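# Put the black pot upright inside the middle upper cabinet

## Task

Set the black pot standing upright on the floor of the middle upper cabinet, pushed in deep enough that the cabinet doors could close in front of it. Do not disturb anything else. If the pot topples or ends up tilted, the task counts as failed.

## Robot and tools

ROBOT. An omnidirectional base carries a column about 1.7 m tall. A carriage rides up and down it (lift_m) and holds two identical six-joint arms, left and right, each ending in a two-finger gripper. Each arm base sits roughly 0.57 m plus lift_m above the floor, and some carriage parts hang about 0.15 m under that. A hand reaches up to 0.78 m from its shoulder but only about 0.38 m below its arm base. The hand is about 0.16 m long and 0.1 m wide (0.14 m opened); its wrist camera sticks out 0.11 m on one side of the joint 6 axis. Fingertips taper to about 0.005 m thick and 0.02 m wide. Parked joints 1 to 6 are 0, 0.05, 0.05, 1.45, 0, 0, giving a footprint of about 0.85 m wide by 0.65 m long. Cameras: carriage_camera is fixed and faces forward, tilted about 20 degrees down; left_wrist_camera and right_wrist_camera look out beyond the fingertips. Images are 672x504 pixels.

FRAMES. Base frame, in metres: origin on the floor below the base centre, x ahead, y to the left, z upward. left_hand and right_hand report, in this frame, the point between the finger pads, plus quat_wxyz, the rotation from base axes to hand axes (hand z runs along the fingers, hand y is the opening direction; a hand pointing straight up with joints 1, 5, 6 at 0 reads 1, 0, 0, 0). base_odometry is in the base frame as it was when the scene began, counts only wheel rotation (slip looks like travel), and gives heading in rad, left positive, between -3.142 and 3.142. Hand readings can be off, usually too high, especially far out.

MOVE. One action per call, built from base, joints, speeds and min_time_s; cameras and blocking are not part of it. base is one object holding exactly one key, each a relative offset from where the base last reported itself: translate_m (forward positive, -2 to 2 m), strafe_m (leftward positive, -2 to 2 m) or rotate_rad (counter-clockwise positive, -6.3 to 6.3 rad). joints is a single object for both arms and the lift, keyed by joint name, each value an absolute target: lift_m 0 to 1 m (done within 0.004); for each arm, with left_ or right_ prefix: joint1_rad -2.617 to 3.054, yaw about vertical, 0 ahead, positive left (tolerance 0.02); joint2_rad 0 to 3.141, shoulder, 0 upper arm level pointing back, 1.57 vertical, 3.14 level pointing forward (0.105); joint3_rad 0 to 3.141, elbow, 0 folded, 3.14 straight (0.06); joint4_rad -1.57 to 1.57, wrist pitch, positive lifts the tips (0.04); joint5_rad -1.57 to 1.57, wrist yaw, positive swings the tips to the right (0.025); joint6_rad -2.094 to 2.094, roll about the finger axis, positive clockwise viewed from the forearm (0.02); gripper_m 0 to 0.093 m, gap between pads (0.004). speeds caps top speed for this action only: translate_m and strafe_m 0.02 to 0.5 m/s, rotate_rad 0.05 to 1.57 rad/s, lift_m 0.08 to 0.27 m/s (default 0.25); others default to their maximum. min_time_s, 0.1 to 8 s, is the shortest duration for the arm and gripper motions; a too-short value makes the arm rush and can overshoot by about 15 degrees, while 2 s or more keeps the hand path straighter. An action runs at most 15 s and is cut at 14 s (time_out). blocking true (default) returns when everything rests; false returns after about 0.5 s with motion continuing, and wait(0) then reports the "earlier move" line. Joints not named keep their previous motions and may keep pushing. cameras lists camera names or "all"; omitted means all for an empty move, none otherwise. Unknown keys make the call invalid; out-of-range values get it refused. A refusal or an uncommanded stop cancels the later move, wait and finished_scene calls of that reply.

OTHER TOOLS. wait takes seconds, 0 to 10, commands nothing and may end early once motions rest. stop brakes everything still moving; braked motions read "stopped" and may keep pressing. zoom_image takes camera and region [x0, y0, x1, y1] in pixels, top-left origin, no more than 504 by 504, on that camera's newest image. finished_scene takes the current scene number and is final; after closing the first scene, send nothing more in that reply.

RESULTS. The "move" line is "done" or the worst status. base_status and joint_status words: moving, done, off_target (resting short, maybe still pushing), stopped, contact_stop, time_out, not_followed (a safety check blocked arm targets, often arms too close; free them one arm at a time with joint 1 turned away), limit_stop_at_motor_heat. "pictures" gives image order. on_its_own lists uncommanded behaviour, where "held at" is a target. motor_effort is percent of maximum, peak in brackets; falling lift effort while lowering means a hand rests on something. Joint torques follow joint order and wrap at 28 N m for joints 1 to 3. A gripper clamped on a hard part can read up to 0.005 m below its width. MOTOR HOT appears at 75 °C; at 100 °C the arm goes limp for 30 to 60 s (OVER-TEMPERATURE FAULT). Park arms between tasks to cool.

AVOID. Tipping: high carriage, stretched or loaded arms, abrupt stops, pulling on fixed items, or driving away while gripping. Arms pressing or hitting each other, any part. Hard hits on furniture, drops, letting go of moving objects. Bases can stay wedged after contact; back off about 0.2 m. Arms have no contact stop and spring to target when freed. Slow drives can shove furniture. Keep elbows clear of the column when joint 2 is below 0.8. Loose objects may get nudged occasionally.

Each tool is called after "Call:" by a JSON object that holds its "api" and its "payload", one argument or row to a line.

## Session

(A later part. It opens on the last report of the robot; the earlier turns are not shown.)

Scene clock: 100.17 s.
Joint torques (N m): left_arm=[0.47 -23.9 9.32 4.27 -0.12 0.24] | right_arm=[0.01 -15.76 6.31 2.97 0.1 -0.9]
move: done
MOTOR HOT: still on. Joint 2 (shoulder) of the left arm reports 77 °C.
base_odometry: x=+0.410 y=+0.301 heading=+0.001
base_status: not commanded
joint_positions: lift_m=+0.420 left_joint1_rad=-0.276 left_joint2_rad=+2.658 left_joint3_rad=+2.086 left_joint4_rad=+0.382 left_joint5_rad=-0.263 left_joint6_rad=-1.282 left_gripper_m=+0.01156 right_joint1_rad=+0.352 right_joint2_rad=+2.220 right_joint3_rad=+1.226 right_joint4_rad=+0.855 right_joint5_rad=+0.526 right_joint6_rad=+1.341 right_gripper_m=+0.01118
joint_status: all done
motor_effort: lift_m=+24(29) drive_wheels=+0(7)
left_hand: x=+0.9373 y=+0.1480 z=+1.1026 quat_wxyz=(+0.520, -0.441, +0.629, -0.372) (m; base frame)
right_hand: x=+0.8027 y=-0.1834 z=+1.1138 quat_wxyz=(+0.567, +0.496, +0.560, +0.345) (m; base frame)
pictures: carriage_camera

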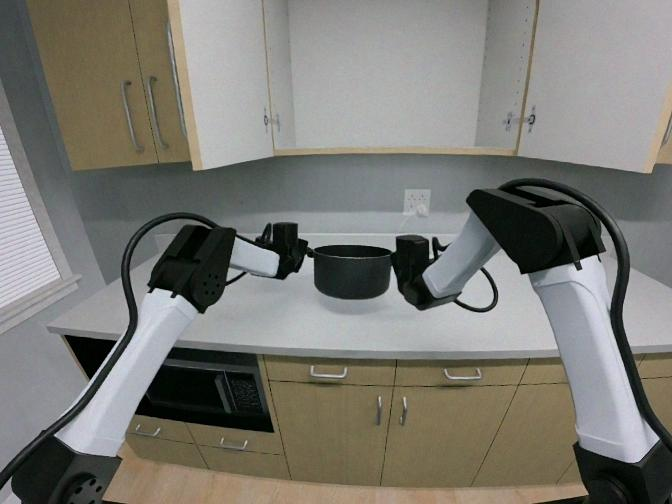

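Call:
{"api": "move", "payload": {
  "base": {"translate_m":-0.44},
  "joints": {"lift_m":0.5},
  "speeds": {"translate_m":0.25}
}}

Call:
{"api": "move", "payload": {
  "base": {"strafe_m":-0.157},
  "joints": {"lift_m":0.84},
  "speeds": {"strafe_m":0.2},
  "cameras": ["all"]
}}

Scene clock: 104.03 s.
Joint torques (N m): left_arm=[0.62 -25.7 10.18 4.23 -0.17 0.29] | right_arm=[0.03 -17.31 6.69 3 0.11 -0.96]
move: done
MOTOR HOT: still on. Joint 2 (shoulder) of the left arm reports 85 °C.
base_odometry: x=-0.030 y=+0.301 heading=+0.001
base_status: done
joint_positions: lift_m=+0.500 left_joint1_rad=-0.277 left_joint2_rad=+2.675 left_joint3_rad=+2.076 left_joint4_rad=+0.386 left_joint5_rad=-0.258 left_joint6_rad=-1.287 left_gripper_m=+0.01152 right_joint1_rad=+0.352 right_joint2_rad=+2.235 right_joint3_rad=+1.220 right_joint4_rad=+0.851 right_joint5_rad=+0.526 right_joint6_rad=+1.347 right_gripper_m=+0.01118
joint_status: all done
motor_effort: lift_m=+25(30) drive_wheels=-4(13)
left_hand: x=+0.9357 y=+0.1467 z=+1.1662 quat_wxyz=(+0.512, -0.444, +0.637, -0.368) (m; base frame)
right_hand: x=+0.8014 y=-0.1839 z=+1.1821 quat_wxyz=(+0.561, +0.499, +0.567, +0.338) (m; base frame)
pictures: none

Scene clock: 106.10 s.
Joint torques (N m): left_arm=[0.73 -25.91 10.28 4.21 -0.17 0.31] | right_arm=[0.53 -17.5 6.64 3 0.11 -0.98]
move: done
MOTOR HOT: still on. Joint 2 (shoulder) of the left arm reports 87 °C.
base_odometry: x=-0.030 y=+0.144 heading=+0.001
base_status: done
joint_positions: lift_m=+0.840 left_joint1_rad=-0.278 left_joint2_rad=+2.677 left_joint3_rad=+2.074 left_joint4_rad=+0.387 left_joint5_rad=-0.259 left_joint6_rad=-1.288 left_gripper_m=+0.01147 right_joint1_rad=+0.348 right_joint2_rad=+2.237 right_joint3_rad=+1.220 right_joint4_rad=+0.850 right_joint5_rad=+0.526 right_joint6_rad=+1.349 right_gripper_m=+0.01118
joint_status: all done
motor_effort: lift_m=+25(30) drive_wheels=-5(9)
left_hand: x=+0.9355 y=+0.1464 z=+1.5048 quat_wxyz=(+0.512, -0.445, +0.637, -0.368) (m; base frame)
right_hand: x=+0.8019 y=-0.1865 z=+1.5206 quat_wxyz=(+0.561, +0.501, +0.566, +0.336) (m; base frame)
pictures: carriage_camera, left_wrist_camera, right_wrist_camera

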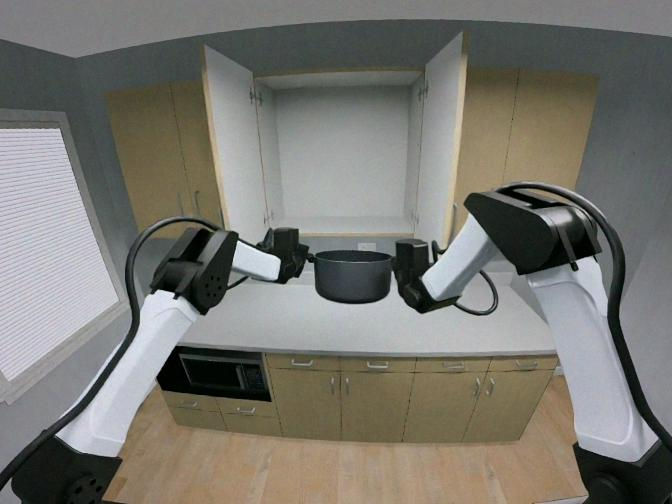

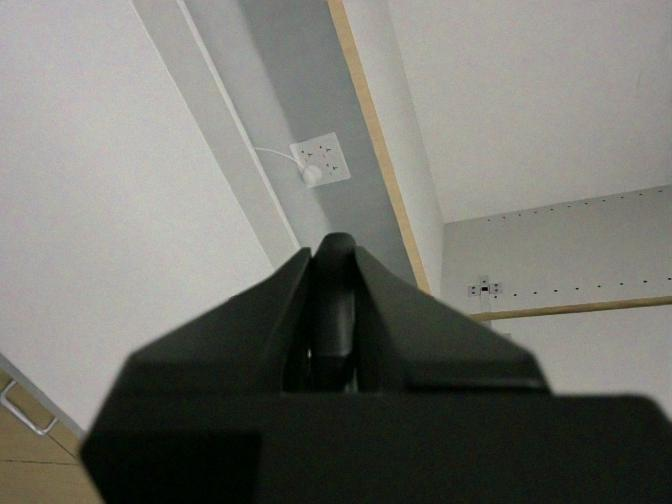

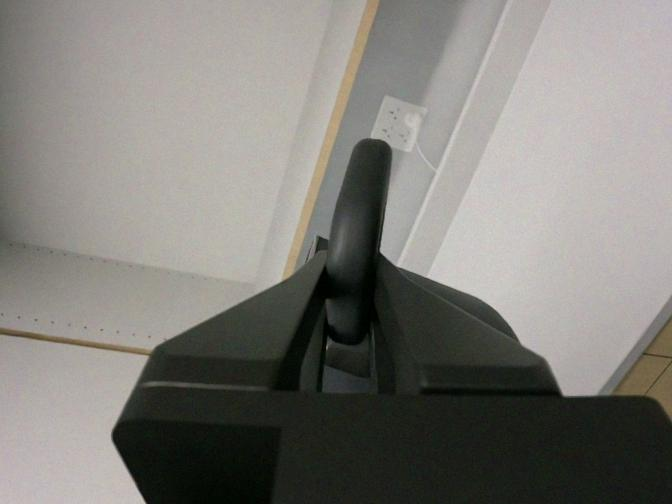

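Call:
{"api": "move", "payload": {
  "base": {"translate_m":0.35},
  "joints": {"lift_m":0.89},
  "speeds": {"translate_m":0.25},
  "cameras": ["carriage_camera"]
}}

Scene clock: 109.83 s.
Joint torques (N m): left_arm=[0.65 -25.92 10.36 4.27 -0.19 0.32] | right_arm=[0.4 -17.57 7.01 3 0.13 -0.98]
move: done
MOTOR HOT: still on. Joint 2 (shoulder) of the left arm reports 89 °C.
base_odometry: x=+0.320 y=+0.144 heading=+0.000
base_status: done
joint_positions: lift_m=+0.890 left_joint1_rad=-0.278 left_joint2_rad=+2.678 left_joint3_rad=+2.074 left_joint4_rad=+0.382 left_joint5_rad=-0.256 left_joint6_rad=-1.289 left_gripper_m=+0.01146 right_joint1_rad=+0.348 right_joint2_rad=+2.237 right_joint3_rad=+1.216 right_joint4_rad=+0.850 right_joint5_rad=+0.526 right_joint6_rad=+1.349 right_gripper_m=+0.01118
joint_status: all done
motor_effort: lift_m=+24(30) drive_wheels=-6(11)
left_hand: x=+0.9351 y=+0.1460 z=+1.5526 quat_wxyz=(+0.509, -0.445, +0.639, -0.366) (m; base frame)
right_hand: x=+0.8012 y=-0.1867 z=+1.5693 quat_wxyz=(+0.561, +0.501, +0.568, +0.335) (m; base frame)
pictures: carriage_camera

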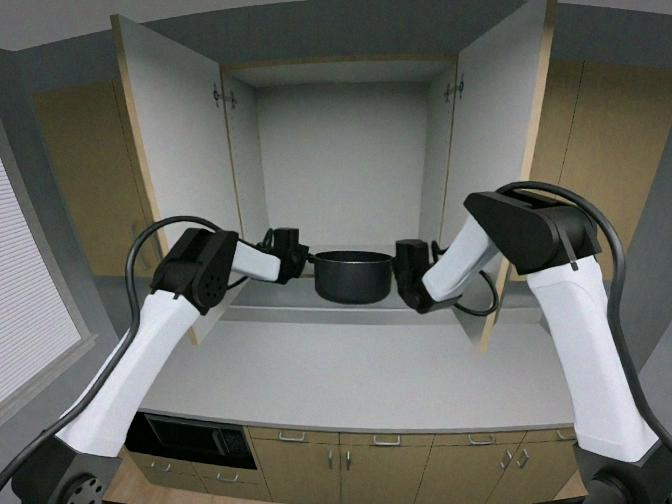

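Call:
{"api": "move", "payload": {
  "base": {"translate_m":0.345},
  "speeds": {"translate_m":0.2},
  "cameras": ["all"]
}}

Scene clock: 113.47 s.
Joint torques (N m): left_arm=[0.68 -25.89 10.36 4.27 -0.2 0.32] | right_arm=[0.39 -17.55 6.91 3.01 0.14 -0.96]
move: done
MOTOR HOT: still on. Joint 2 (shoulder) of the left arm reports 90 °C.
base_odometry: x=+0.665 y=+0.143 heading=-0.001
base_status: done
joint_positions: lift_m=+0.890 left_joint1_rad=-0.278 left_joint2_rad=+2.678 left_joint3_rad=+2.074 left_joint4_rad=+0.382 left_joint5_rad=-0.256 left_joint6_rad=-1.289 left_gripper_m=+0.01146 right_joint1_rad=+0.348 right_joint2_rad=+2.237 right_joint3_rad=+1.216 right_joint4_rad=+0.850 right_joint5_rad=+0.526 right_joint6_rad=+1.349 right_gripper_m=+0.01118
joint_status: not commanded
motor_effort: lift_m=+24(24) drive_wheels=-7(11)
left_hand: x=+0.9351 y=+0.1460 z=+1.5525 quat_wxyz=(+0.509, -0.445, +0.639, -0.366) (m; base frame)
right_hand: x=+0.8012 y=-0.1867 z=+1.5692 quat_wxyz=(+0.560, +0.501, +0.568, +0.335) (m; base frame)
pictures: carriage_camera, left_wrist_camera, right_wrist_camera

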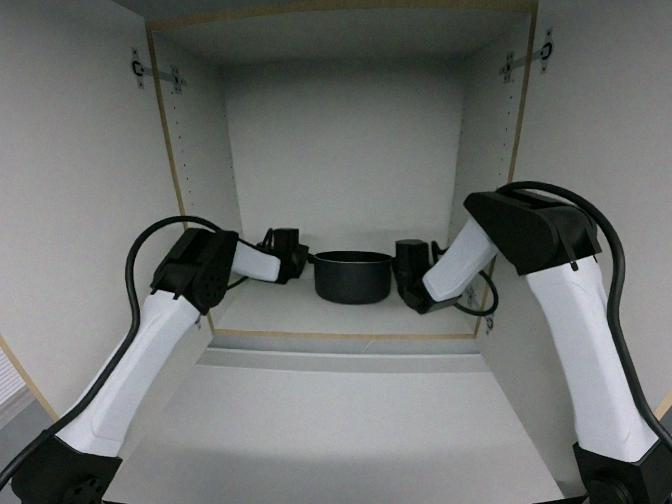

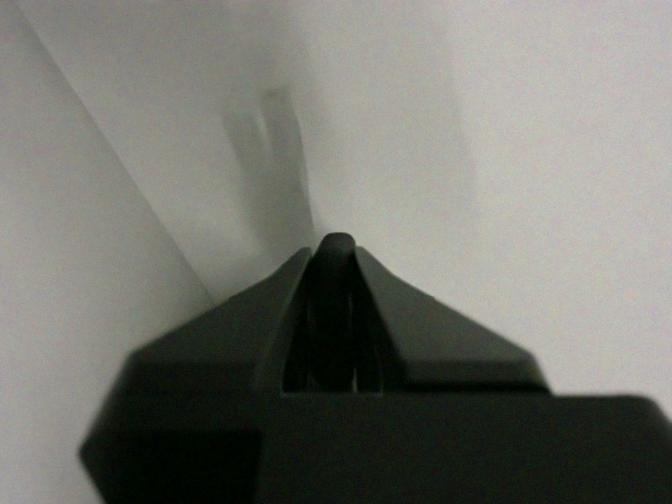

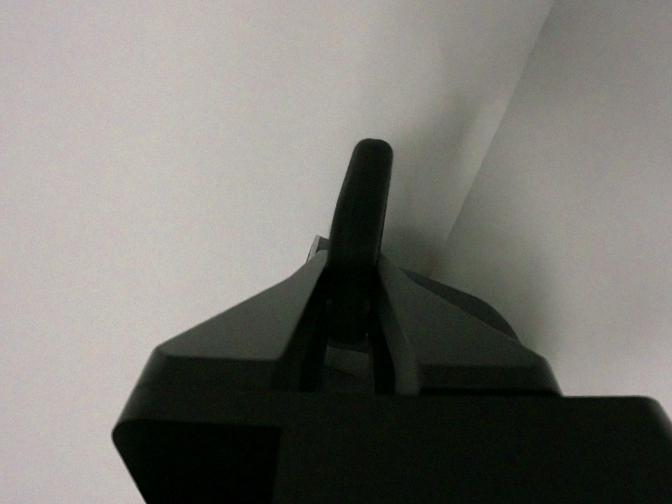

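Call:
{"api": "move", "payload": {
  "joints": {"lift_m":0.77},
  "speeds": {"lift_m":0.08},
  "cameras": ["carriage_camera"]
}}

Call:
{"api": "zoom_image", "payload": {
  "camera": "carriage_camera",
  "region": [220, 180, 480, 340]
}}

Scene clock: 116.37 s.
Joint torques (N m): left_arm=[0.69 -22.64 8.13 1.82 -0.14 0.26] | right_arm=[0.38 -13.37 6.26 1.16 -0.01 -0.23]
move: done
MOTOR HOT: still on. Joint 2 (shoulder) of the left arm reports 91 °C.
base_odometry: x=+0.665 y=+0.143 heading=-0.001
base_status: not commanded
joint_positions: lift_m=+0.770 left_joint1_rad=-0.278 left_joint2_rad=+2.646 left_joint3_rad=+2.098 left_joint4_rad=+0.597 left_joint5_rad=-0.256 left_joint6_rad=-1.282 left_gripper_m=+0.01127 right_joint1_rad=+0.348 right_joint2_rad=+2.198 right_joint3_rad=+1.227 right_joint4_rad=+1.016 right_joint5_rad=+0.530 right_joint6_rad=+1.282 right_gripper_m=+0.01116
joint_status: all done
motor_effort: lift_m=+20(21) drive_wheels=+2(6)
left_hand: x=+0.9412 y=+0.1442 z=+1.5193 quat_wxyz=(+0.573, -0.410, +0.555, -0.443) (m; base frame)
right_hand: x=+0.8042 y=-0.1864 z=+1.5135 quat_wxyz=(+0.610, +0.469, +0.510, +0.383) (m; base frame)
pictures: carriage_camera

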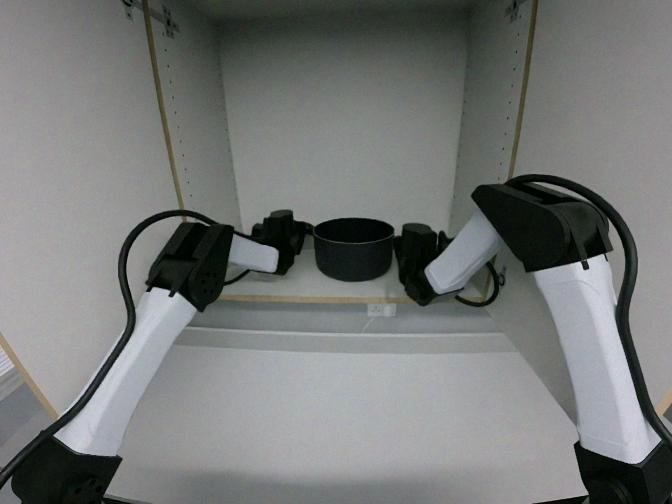

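Scaled by 1.938 from the camera's 672x504 image, which has a finer 960x720 frame.

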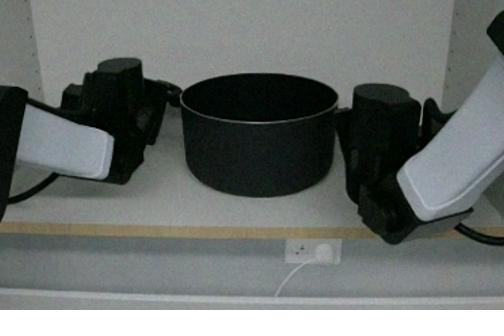

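Call:
{"api": "move", "payload": {
  "joints": {"left_gripper_m":0.055,"right_gripper_m":0.055},
  "min_time_s": 1.5,
  "cameras": ["all"]
}}

Scene clock: 119.17 s.
Joint torques (N m): left_arm=[0.75 -22.71 8.25 2.35 -0.08 0.22] | right_arm=[0.39 -13.39 6.35 1.82 -0.02 -0.23]
move: done
MOTOR HOT: still on. Joint 2 (shoulder) of the left arm reports 93 °C.
base_odometry: x=+0.665 y=+0.143 heading=-0.001
base_status: not commanded
joint_positions: lift_m=+0.770 left_joint1_rad=-0.278 left_joint2_rad=+2.646 left_joint3_rad=+2.098 left_joint4_rad=+0.552 left_joint5_rad=-0.265 left_joint6_rad=-1.281 left_gripper_m=+0.05489 right_joint1_rad=+0.348 right_joint2_rad=+2.198 right_joint3_rad=+1.227 right_joint4_rad=+0.956 right_joint5_rad=+0.532 right_joint6_rad=+1.282 right_gripper_m=+0.05491
joint_status: all done
motor_effort: lift_m=+20(20) drive_wheels=+2(3)
left_hand: x=+0.9415 y=+0.1456 z=+1.5083 quat_wxyz=(+0.565, -0.418, +0.568, -0.427) (m; base frame)
right_hand: x=+0.8043 y=-0.1866 z=+1.4999 quat_wxyz=(+0.601, +0.474, +0.531, +0.364) (m; base frame)
pictures: carriage_camera, left_wrist_camera, right_wrist_camera

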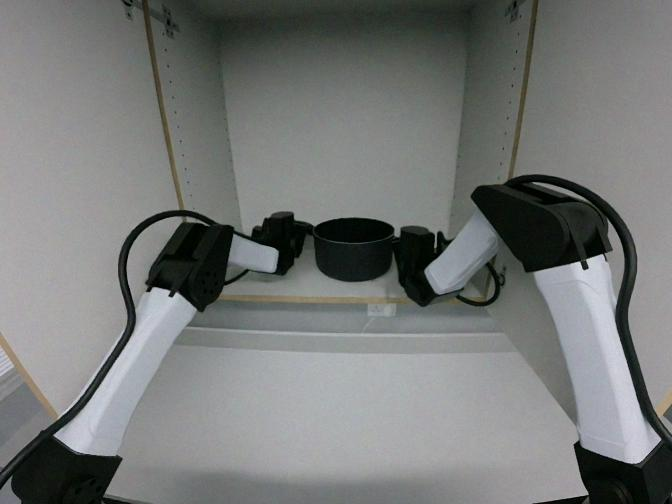

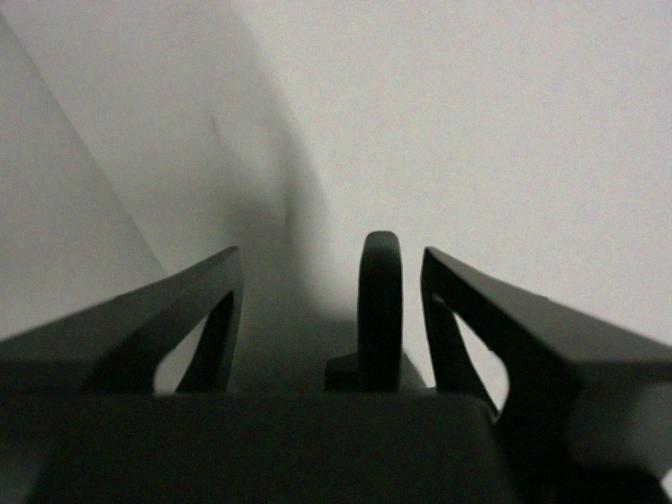

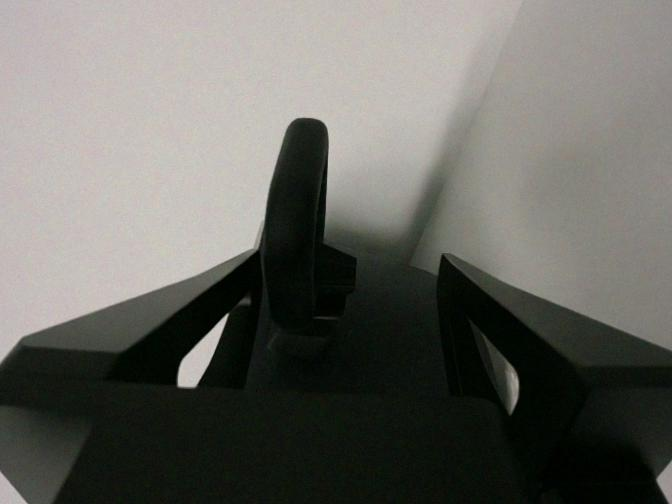

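Call:
{"api": "move", "payload": {
  "base": {"translate_m":-0.5},
  "speeds": {"translate_m":0.25}
}}

Call:
{"api": "move", "payload": {
  "joints": {"left_joint1_rad":0,"left_joint2_rad":1.2,"left_joint3_rad":1.2,"left_joint4_rad":1.0,"left_joint5_rad":0,"left_joint6_rad":0,"right_joint1_rad":0,"right_joint2_rad":1.2,"right_joint3_rad":1.2,"right_joint4_rad":1.0,"right_joint5_rad":0,"right_joint6_rad":0},
  "cameras": ["all"]
}}

Call:
{"api": "zoom_image", "payload": {
  "camera": "carriage_camera",
  "region": [220, 180, 480, 340]
}}

Scene clock: 123.13 s.
Joint torques (N m): left_arm=[0.2 -22.63 8.2 2.42 -0.08 0.23] | right_arm=[0.16 -13.34 6.38 1.89 0 -0.22]
move: done
MOTOR HOT: still on. Joint 2 (shoulder) of the left arm reports 95 °C.
base_odometry: x=+0.165 y=+0.144 heading=-0.001
base_status: done
joint_positions: lift_m=+0.770 left_joint1_rad=-0.273 left_joint2_rad=+2.646 left_joint3_rad=+2.098 left_joint4_rad=+0.545 left_joint5_rad=-0.265 left_joint6_rad=-1.281 left_gripper_m=+0.05489 right_joint1_rad=+0.351 right_joint2_rad=+2.198 right_joint3_rad=+1.227 right_joint4_rad=+0.951 right_joint5_rad=+0.532 right_joint6_rad=+1.282 right_gripper_m=+0.05491
joint_status: not commanded
motor_effort: lift_m=+20(20) drive_wheels=-5(13)
left_hand: x=+0.9423 y=+0.1492 z=+1.5067 quat_wxyz=(+0.565, -0.420, +0.570, -0.424) (m; base frame)
right_hand: x=+0.8039 y=-0.1848 z=+1.4988 quat_wxyz=(+0.599, +0.474, +0.533, +0.363) (m; base frame)
pictures: none

Scene clock: 125.03 s.
Joint torques (N m): left_arm=[0.49 -5 5.41 1.17 0.18 0.15] | right_arm=[-0.59 -2.76 5.18 0.61 -0.23 -0.17]
move: done
MOTOR HOT: still on. Joint 2 (shoulder) of the left arm reports 94 °C.
base_odometry: x=+0.165 y=+0.144 heading=-0.001
base_status: not commanded
joint_positions: lift_m=+0.770 left_joint1_rad=-0.006 left_joint2_rad=+1.211 left_joint3_rad=+1.204 left_joint4_rad=+0.983 left_joint5_rad=-0.013 left_joint6_rad=-0.013 left_gripper_m=+0.05490 right_joint1_rad=+0.005 right_joint2_rad=+1.197 right_joint3_rad=+1.206 right_joint4_rad=+1.005 right_joint5_rad=+0.016 right_joint6_rad=+0.013 right_gripper_m=+0.05493
joint_status: all done
motor_effort: lift_m=+21(21) drive_wheels=-3(4)
left_hand: x=+0.5345 y=+0.3039 z=+1.9684 quat_wxyz=(+0.956, -0.007, +0.294, -0.007) (m; base frame)
right_hand: x=+0.5217 y=-0.3045 z=+1.9766 quat_wxyz=(+0.962, +0.009, +0.275, +0.007) (m; base frame)
pictures: carriage_camera, left_wrist_camera, right_wrist_camera

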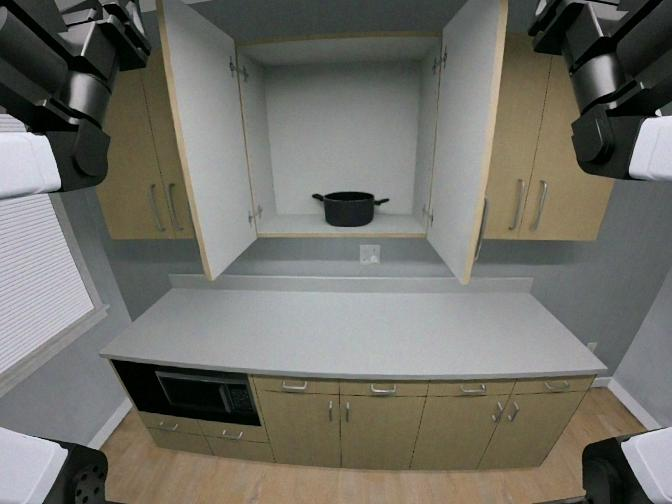

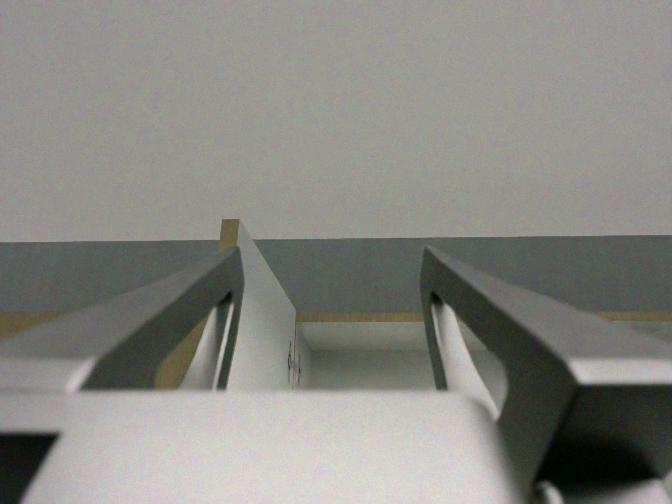

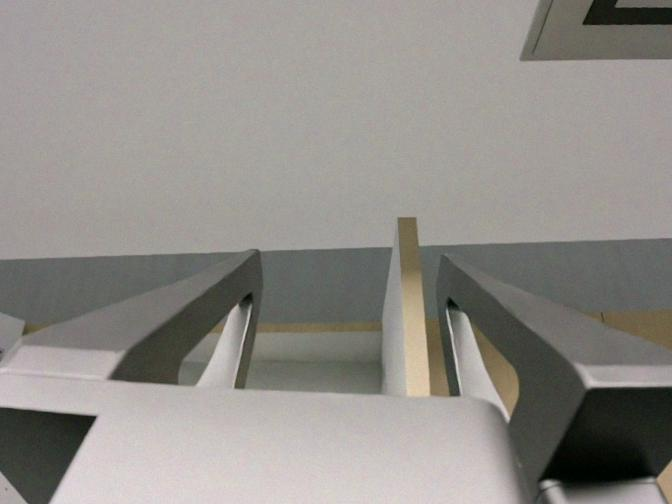

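Scaled by 1.938 from the camera's 672x504 image, which has a finer 960x720 frame.

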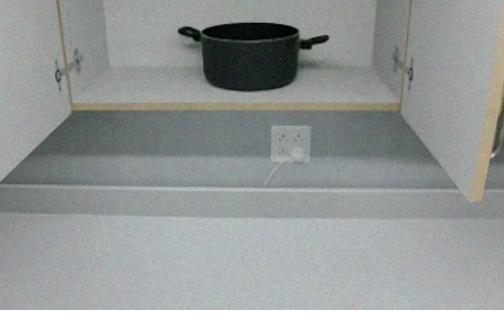

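Call:
{"api": "move", "payload": {
  "joints": {"left_joint1_rad":0,"left_joint2_rad":0.05,"left_joint3_rad":0.05,"left_joint4_rad":1.45,"left_joint5_rad":0,"left_joint6_rad":0,"right_joint1_rad":0,"right_joint2_rad":0.05,"right_joint3_rad":0.05,"right_joint4_rad":1.45,"right_joint5_rad":0,"right_joint6_rad":0,"left_gripper_m":0.09,"right_gripper_m":0.09},
  "min_time_s": 2,
  "cameras": ["all"]
}}

Call:
{"api": "zoom_image", "payload": {
  "camera": "carriage_camera",
  "region": [220, 180, 480, 400]
}}

Call:
{"api": "move", "payload": {
  "base": {"translate_m":-0.5},
  "joints": {"lift_m":0.3},
  "cameras": ["all"]
}}

Call:
{"api": "zoom_image", "payload": {
  "camera": "carriage_camera",
  "region": [220, 100, 480, 320]
}}

Scene clock: 131.50 s.
Joint torques (N m): left_arm=[0.46 3.56 4.56 0.04 0.14 0.15] | right_arm=[-0.57 3.74 4.37 -0.13 -0.18 -0.13]
move: done
MOTOR HOT: still on. Joint 2 (shoulder) of the left arm reports 85 °C.
base_odometry: x=+0.165 y=+0.144 heading=-0.001
base_status: not commanded
joint_positions: lift_m=+0.770 left_joint1_rad=-0.006 left_joint2_rad=+0.055 left_joint3_rad=+0.053 left_joint4_rad=+1.434 left_joint5_rad=-0.010 left_joint6_rad=-0.011 left_gripper_m=+0.08986 right_joint1_rad=+0.005 right_joint2_rad=+0.055 right_joint3_rad=+0.057 right_joint4_rad=+1.439 right_joint5_rad=+0.013 right_joint6_rad=+0.013 right_gripper_m=+0.08989
joint_status: all done
motor_effort: lift_m=+21(21) drive_wheels=-3(4)
left_hand: x=+0.2582 y=+0.3051 z=+1.7777 quat_wxyz=(+0.998, -0.005, +0.069, -0.008) (m; base frame)
right_hand: x=+0.2562 y=-0.3055 z=+1.7788 quat_wxyz=(+0.998, +0.007, +0.065, +0.009) (m; base frame)
pictures: carriage_camera, left_wrist_camera, right_wrist_camera

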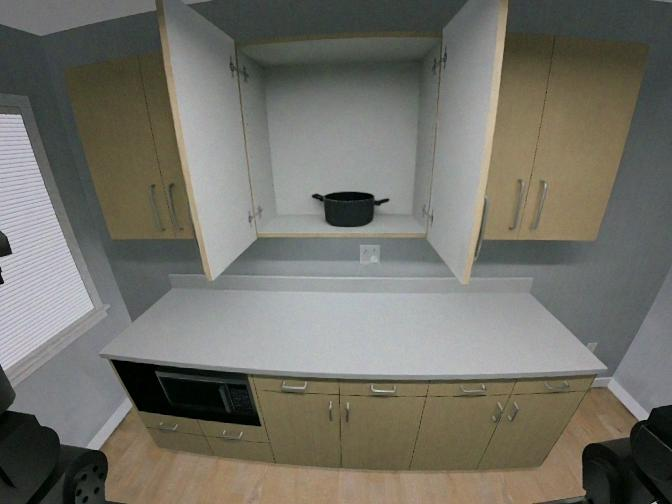

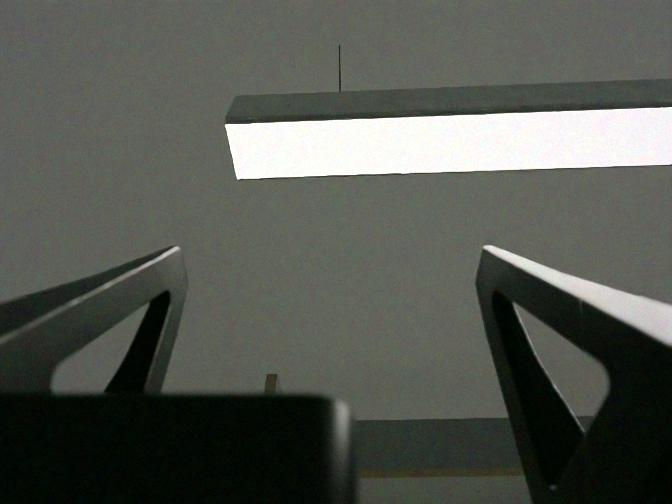

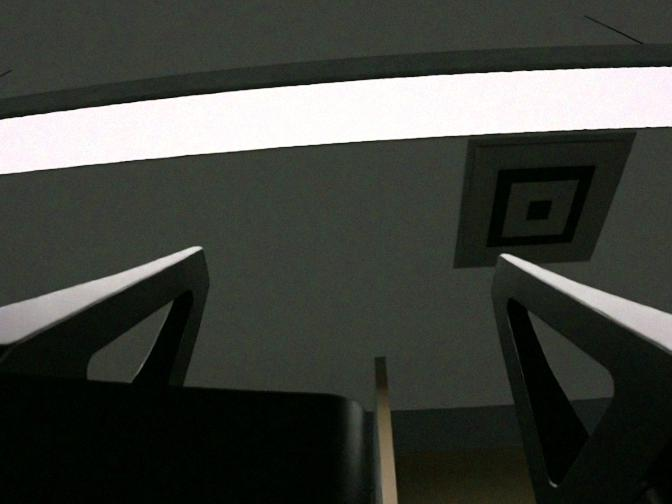

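Scaled by 1.938 from the camera's 672x504 image, which has a finer 960x720 frame.

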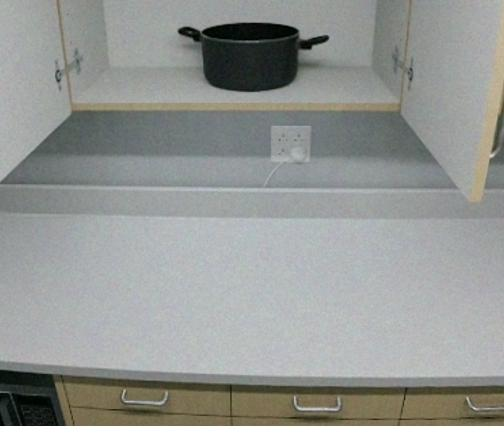

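Scene clock: 134.63 s.
Joint torques (N m): left_arm=[0.47 4.14 4.92 -0.09 0.14 0.14] | right_arm=[-0.54 4.34 4.7 -0.24 -0.21 -0.15]
move: done
MOTOR HOT: still on. Joint 2 (shoulder) of the left arm reports 81 °C.
base_odometry: x=-0.335 y=+0.144 heading=-0.001
base_status: done
joint_positions: lift_m=+0.300 left_joint1_rad=-0.006 left_joint2_rad=+0.050 left_joint3_rad=+0.050 left_joint4_rad=+1.444 left_joint5_rad=-0.010 left_joint6_rad=-0.011 left_gripper_m=+0.08986 right_joint1_rad=+0.005 right_joint2_rad=+0.050 right_joint3_rad=+0.053 right_joint4_rad=+1.447 right_joint5_rad=+0.012 right_joint6_rad=+0.012 right_gripper_m=+0.08989
joint_status: all done
motor_effort: lift_m=+22(22) drive_wheels=-3(7)
left_hand: x=+0.2555 y=+0.3051 z=+1.3069 quat_wxyz=(+0.998, -0.005, +0.063, -0.008) (m; base frame)
right_hand: x=+0.2537 y=-0.3055 z=+1.3079 quat_wxyz=(+0.998, +0.006, +0.060, +0.008) (m; base frame)
pictures: carriage_camera, left_wrist_camera, right_wrist_camera

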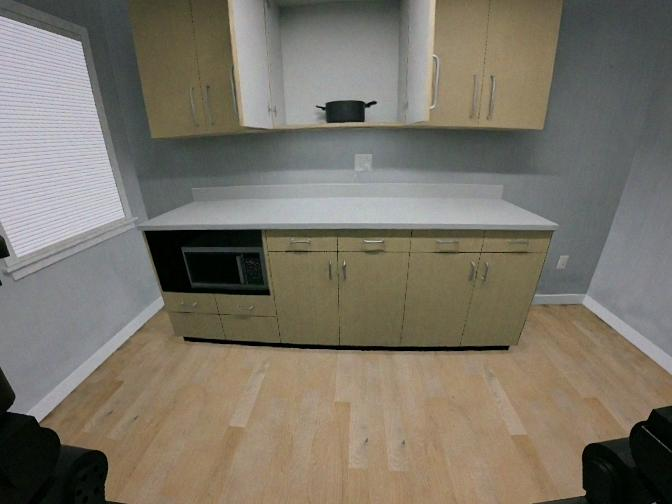

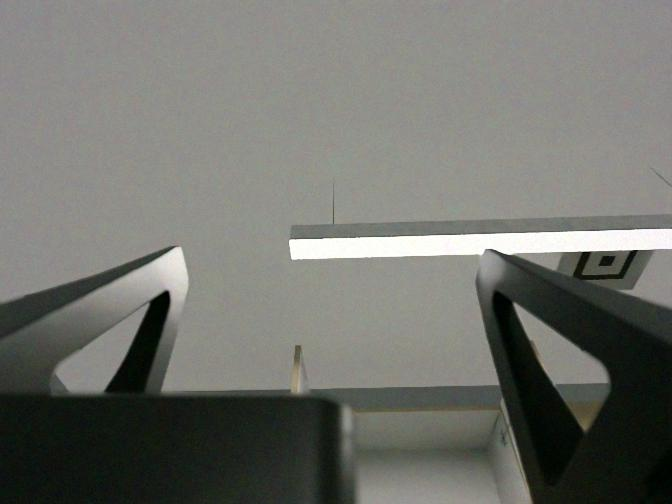

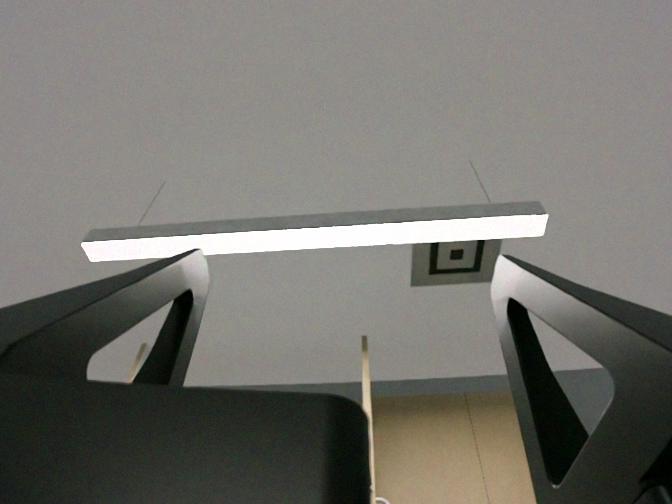

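Scaled by 1.938 from the camera's 672x504 image, which has a finer 960x720 frame.

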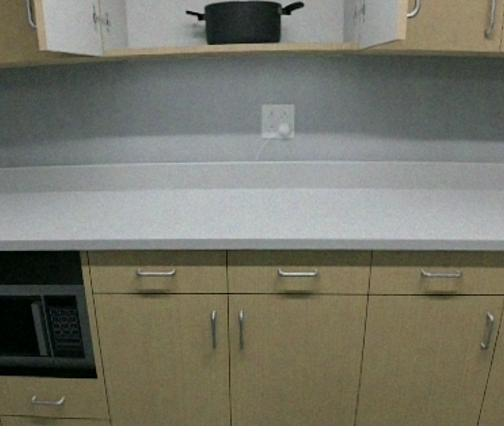

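Call:
{"api": "move", "payload": {
  "base": {"translate_m":0.335},
  "joints": {"left_joint1_rad":0,"left_joint2_rad":1.57,"left_joint3_rad":1.57,"left_joint4_rad":0,"left_joint5_rad":0,"left_joint6_rad":0,"right_joint1_rad":0,"right_joint2_rad":1.57,"right_joint3_rad":1.57,"right_joint4_rad":0,"right_joint5_rad":0.12,"right_joint6_rad":0},
  "min_time_s": 2,
  "cameras": ["all"]
}}

Call:
{"api": "move", "payload": {
  "joints": {"left_joint6_rad":1.57,"right_joint6_rad":1.57},
  "cameras": ["left_wrist_camera","right_wrist_camera"]
}}

Call:
{"api": "move", "payload": {
  "joints": {"left_joint6_rad":-1.57,"right_joint6_rad":-1.57},
  "cameras": ["left_wrist_camera","right_wrist_camera"]
}}

Call:
{"api": "move", "payload": {
  "joints": {"left_joint1_rad":0,"left_joint2_rad":0.05,"left_joint3_rad":0.05,"left_joint4_rad":1.45,"left_joint5_rad":0,"left_joint6_rad":0,"right_joint1_rad":0,"right_joint2_rad":0.05,"right_joint3_rad":0.05,"right_joint4_rad":1.45,"right_joint5_rad":0,"right_joint6_rad":0},
  "min_time_s": 2
}}

Scene clock: 144.43 s.
Joint torques (N m): left_arm=[0.49 -9.1 9.76 2.45 0.12 0.14] | right_arm=[-0.5 -8.29 9.35 1.98 0.15 -0.14]
move: done
MOTOR HOT: cleared for the motors of the left arm.
base_odometry: x=+0.000 y=+0.143 heading=-0.001
base_status: done
joint_positions: lift_m=+0.300 left_joint1_rad=-0.006 left_joint2_rad=+1.572 left_joint3_rad=+1.538 left_joint4_rad=-0.001 left_joint5_rad=-0.010 left_joint6_rad=-0.011 left_gripper_m=+0.08986 right_joint1_rad=+0.005 right_joint2_rad=+1.571 right_joint3_rad=+1.535 right_joint4_rad=+0.001 right_joint5_rad=+0.105 right_joint6_rad=+0.012 right_gripper_m=+0.08989
joint_status: all done
motor_effort: lift_m=+22(22) drive_wheels=-4(13)
left_hand: x=+0.7379 y=+0.3021 z=+1.2945 quat_wxyz=(+0.694, -0.005, +0.720, -0.002) (m; base frame)
right_hand: x=+0.7368 y=-0.3191 z=+1.2939 quat_wxyz=(+0.694, +0.039, +0.719, -0.032) (m; base frame)
pictures: carriage_camera, left_wrist_camera, right_wrist_camera

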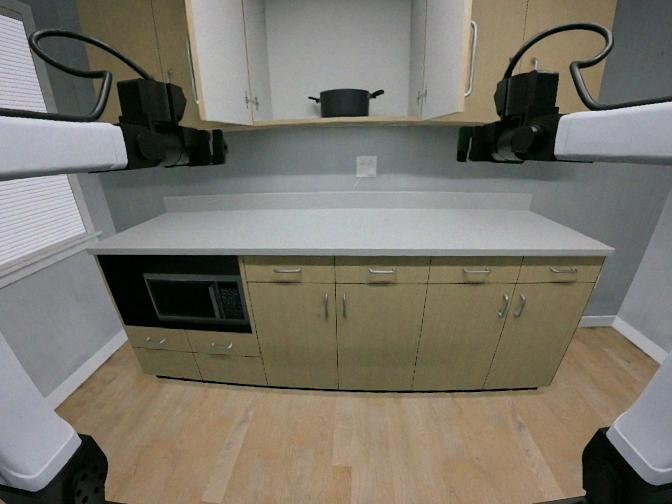

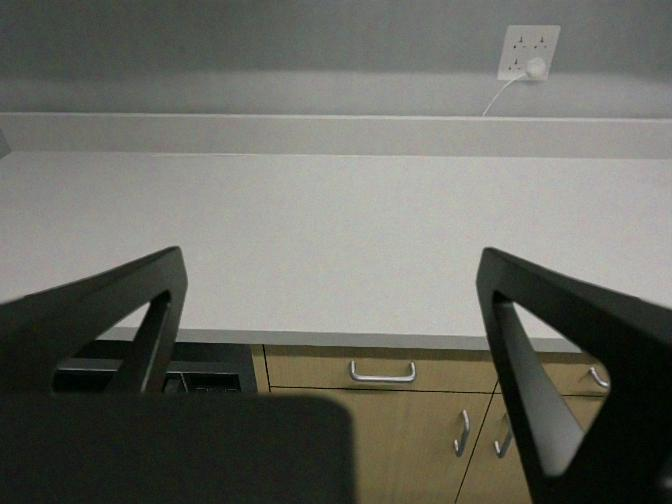

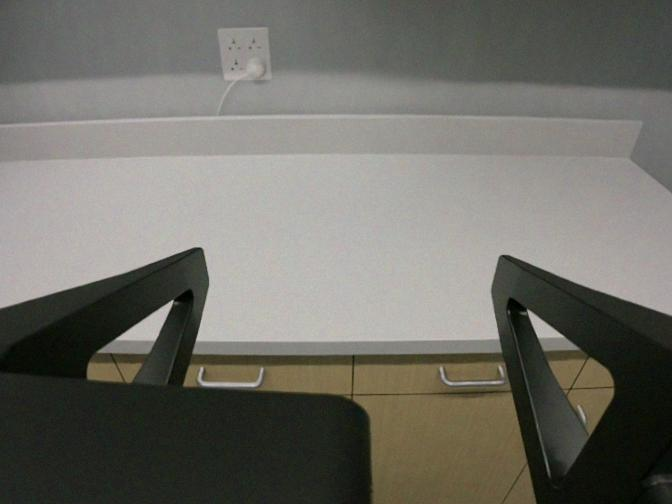

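Scene clock: 145.87 s.
Joint torques (N m): left_arm=[0.51 -9.2 9.72 2.44 0.12 0.06] | right_arm=[-0.44 -8.31 9.4 1.99 0.18 0.08]
move: done
base_odometry: x=+0.000 y=+0.143 heading=-0.001
base_status: not commanded
joint_positions: lift_m=+0.300 left_joint1_rad=-0.006 left_joint2_rad=+1.572 left_joint3_rad=+1.538 left_joint4_rad=-0.001 left_joint5_rad=-0.010 left_joint6_rad=+1.558 left_gripper_m=+0.08988 right_joint1_rad=+0.005 right_joint2_rad=+1.571 right_joint3_rad=+1.535 right_joint4_rad=+0.000 right_joint5_rad=+0.106 right_joint6_rad=+1.556 right_gripper_m=+0.08991
joint_status: all done
motor_effort: lift_m=+22(22) drive_wheels=-5(6)
left_hand: x=+0.7379 y=+0.3021 z=+1.2945 quat_wxyz=(+0.493, +0.505, +0.513, +0.489) (m; base frame)
right_hand: x=+0.7368 y=-0.3192 z=+1.2938 quat_wxyz=(+0.519, +0.529, +0.488, +0.461) (m; base frame)
pictures: left_wrist_camera, right_wrist_camera

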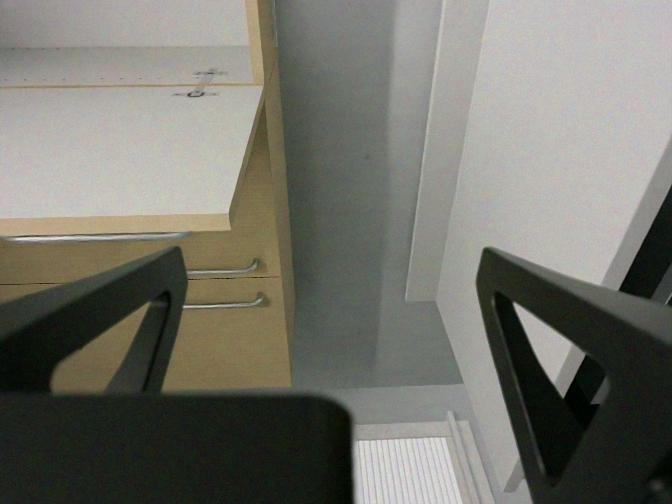

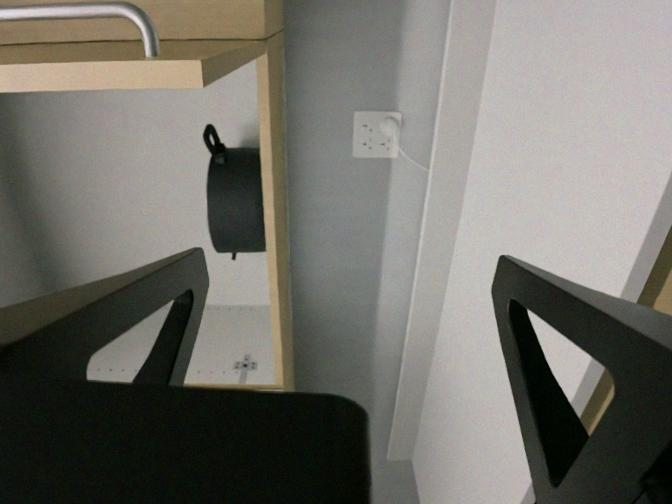

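Scene clock: 147.60 s.
Joint torques (N m): left_arm=[0.5 -9.11 9.77 2.44 0.12 -0.01] | right_arm=[-0.5 -8.27 9.37 2.03 0.14 -0.01]
move: done
base_odometry: x=+0.000 y=+0.143 heading=-0.001
base_status: not commanded
joint_positions: lift_m=+0.300 left_joint1_rad=-0.006 left_joint2_rad=+1.572 left_joint3_rad=+1.538 left_joint4_rad=-0.002 left_joint5_rad=-0.010 left_joint6_rad=-1.558 left_gripper_m=+0.08994 right_joint1_rad=+0.005 right_joint2_rad=+1.571 right_joint3_rad=+1.535 right_joint4_rad=-0.001 right_joint5_rad=+0.107 right_joint6_rad=-1.556 right_gripper_m=+0.08997
joint_status: all done
motor_effort: lift_m=+21(22) drive_wheels=-5(6)
left_hand: x=+0.7378 y=+0.3022 z=+1.2942 quat_wxyz=(+0.495, -0.507, +0.511, -0.486) (m; base frame)
right_hand: x=+0.7368 y=-0.3196 z=+1.2936 quat_wxyz=(+0.468, -0.480, +0.537, -0.512) (m; base frame)
pictures: left_wrist_camera, right_wrist_camera

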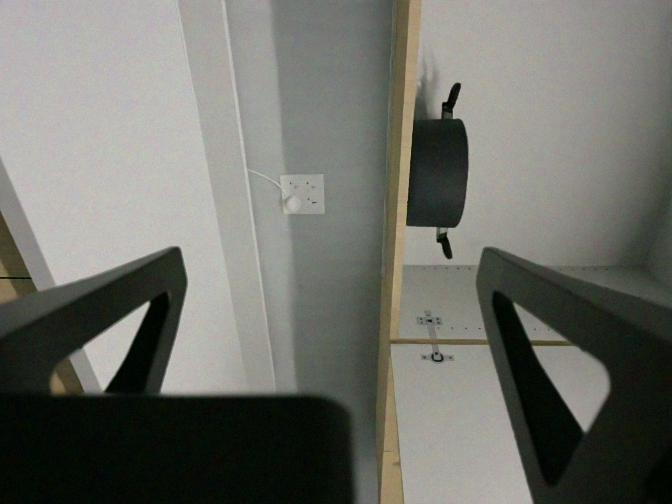

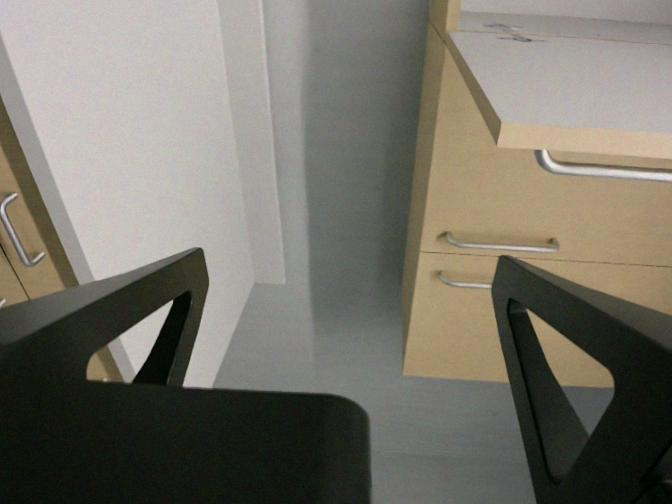

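Scene clock: 150.07 s.
Joint torques (N m): left_arm=[0.47 3.62 4.53 0.05 0.12 0.17] | right_arm=[-0.5 3.77 4.36 -0.11 -0.22 0.14]
move: done
base_odometry: x=+0.000 y=+0.143 heading=-0.001
base_status: not commanded
joint_positions: lift_m=+0.300 left_joint1_rad=-0.006 left_joint2_rad=+0.054 left_joint3_rad=+0.054 left_joint4_rad=+1.434 left_joint5_rad=-0.009 left_joint6_rad=-0.012 left_gripper_m=+0.08996 right_joint1_rad=+0.005 right_joint2_rad=+0.055 right_joint3_rad=+0.057 right_joint4_rad=+1.439 right_joint5_rad=+0.015 right_joint6_rad=-0.014 right_gripper_m=+0.08999
joint_status: all done
motor_effort: lift_m=+22(22) drive_wheels=+1(6)
left_hand: x=+0.2580 y=+0.3048 z=+1.3077 quat_wxyz=(+0.998, -0.004, +0.068, -0.009) (m; base frame)
right_hand: x=+0.2559 y=-0.3059 z=+1.3088 quat_wxyz=(+0.998, +0.007, +0.065, -0.005) (m; base frame)
pictures: none


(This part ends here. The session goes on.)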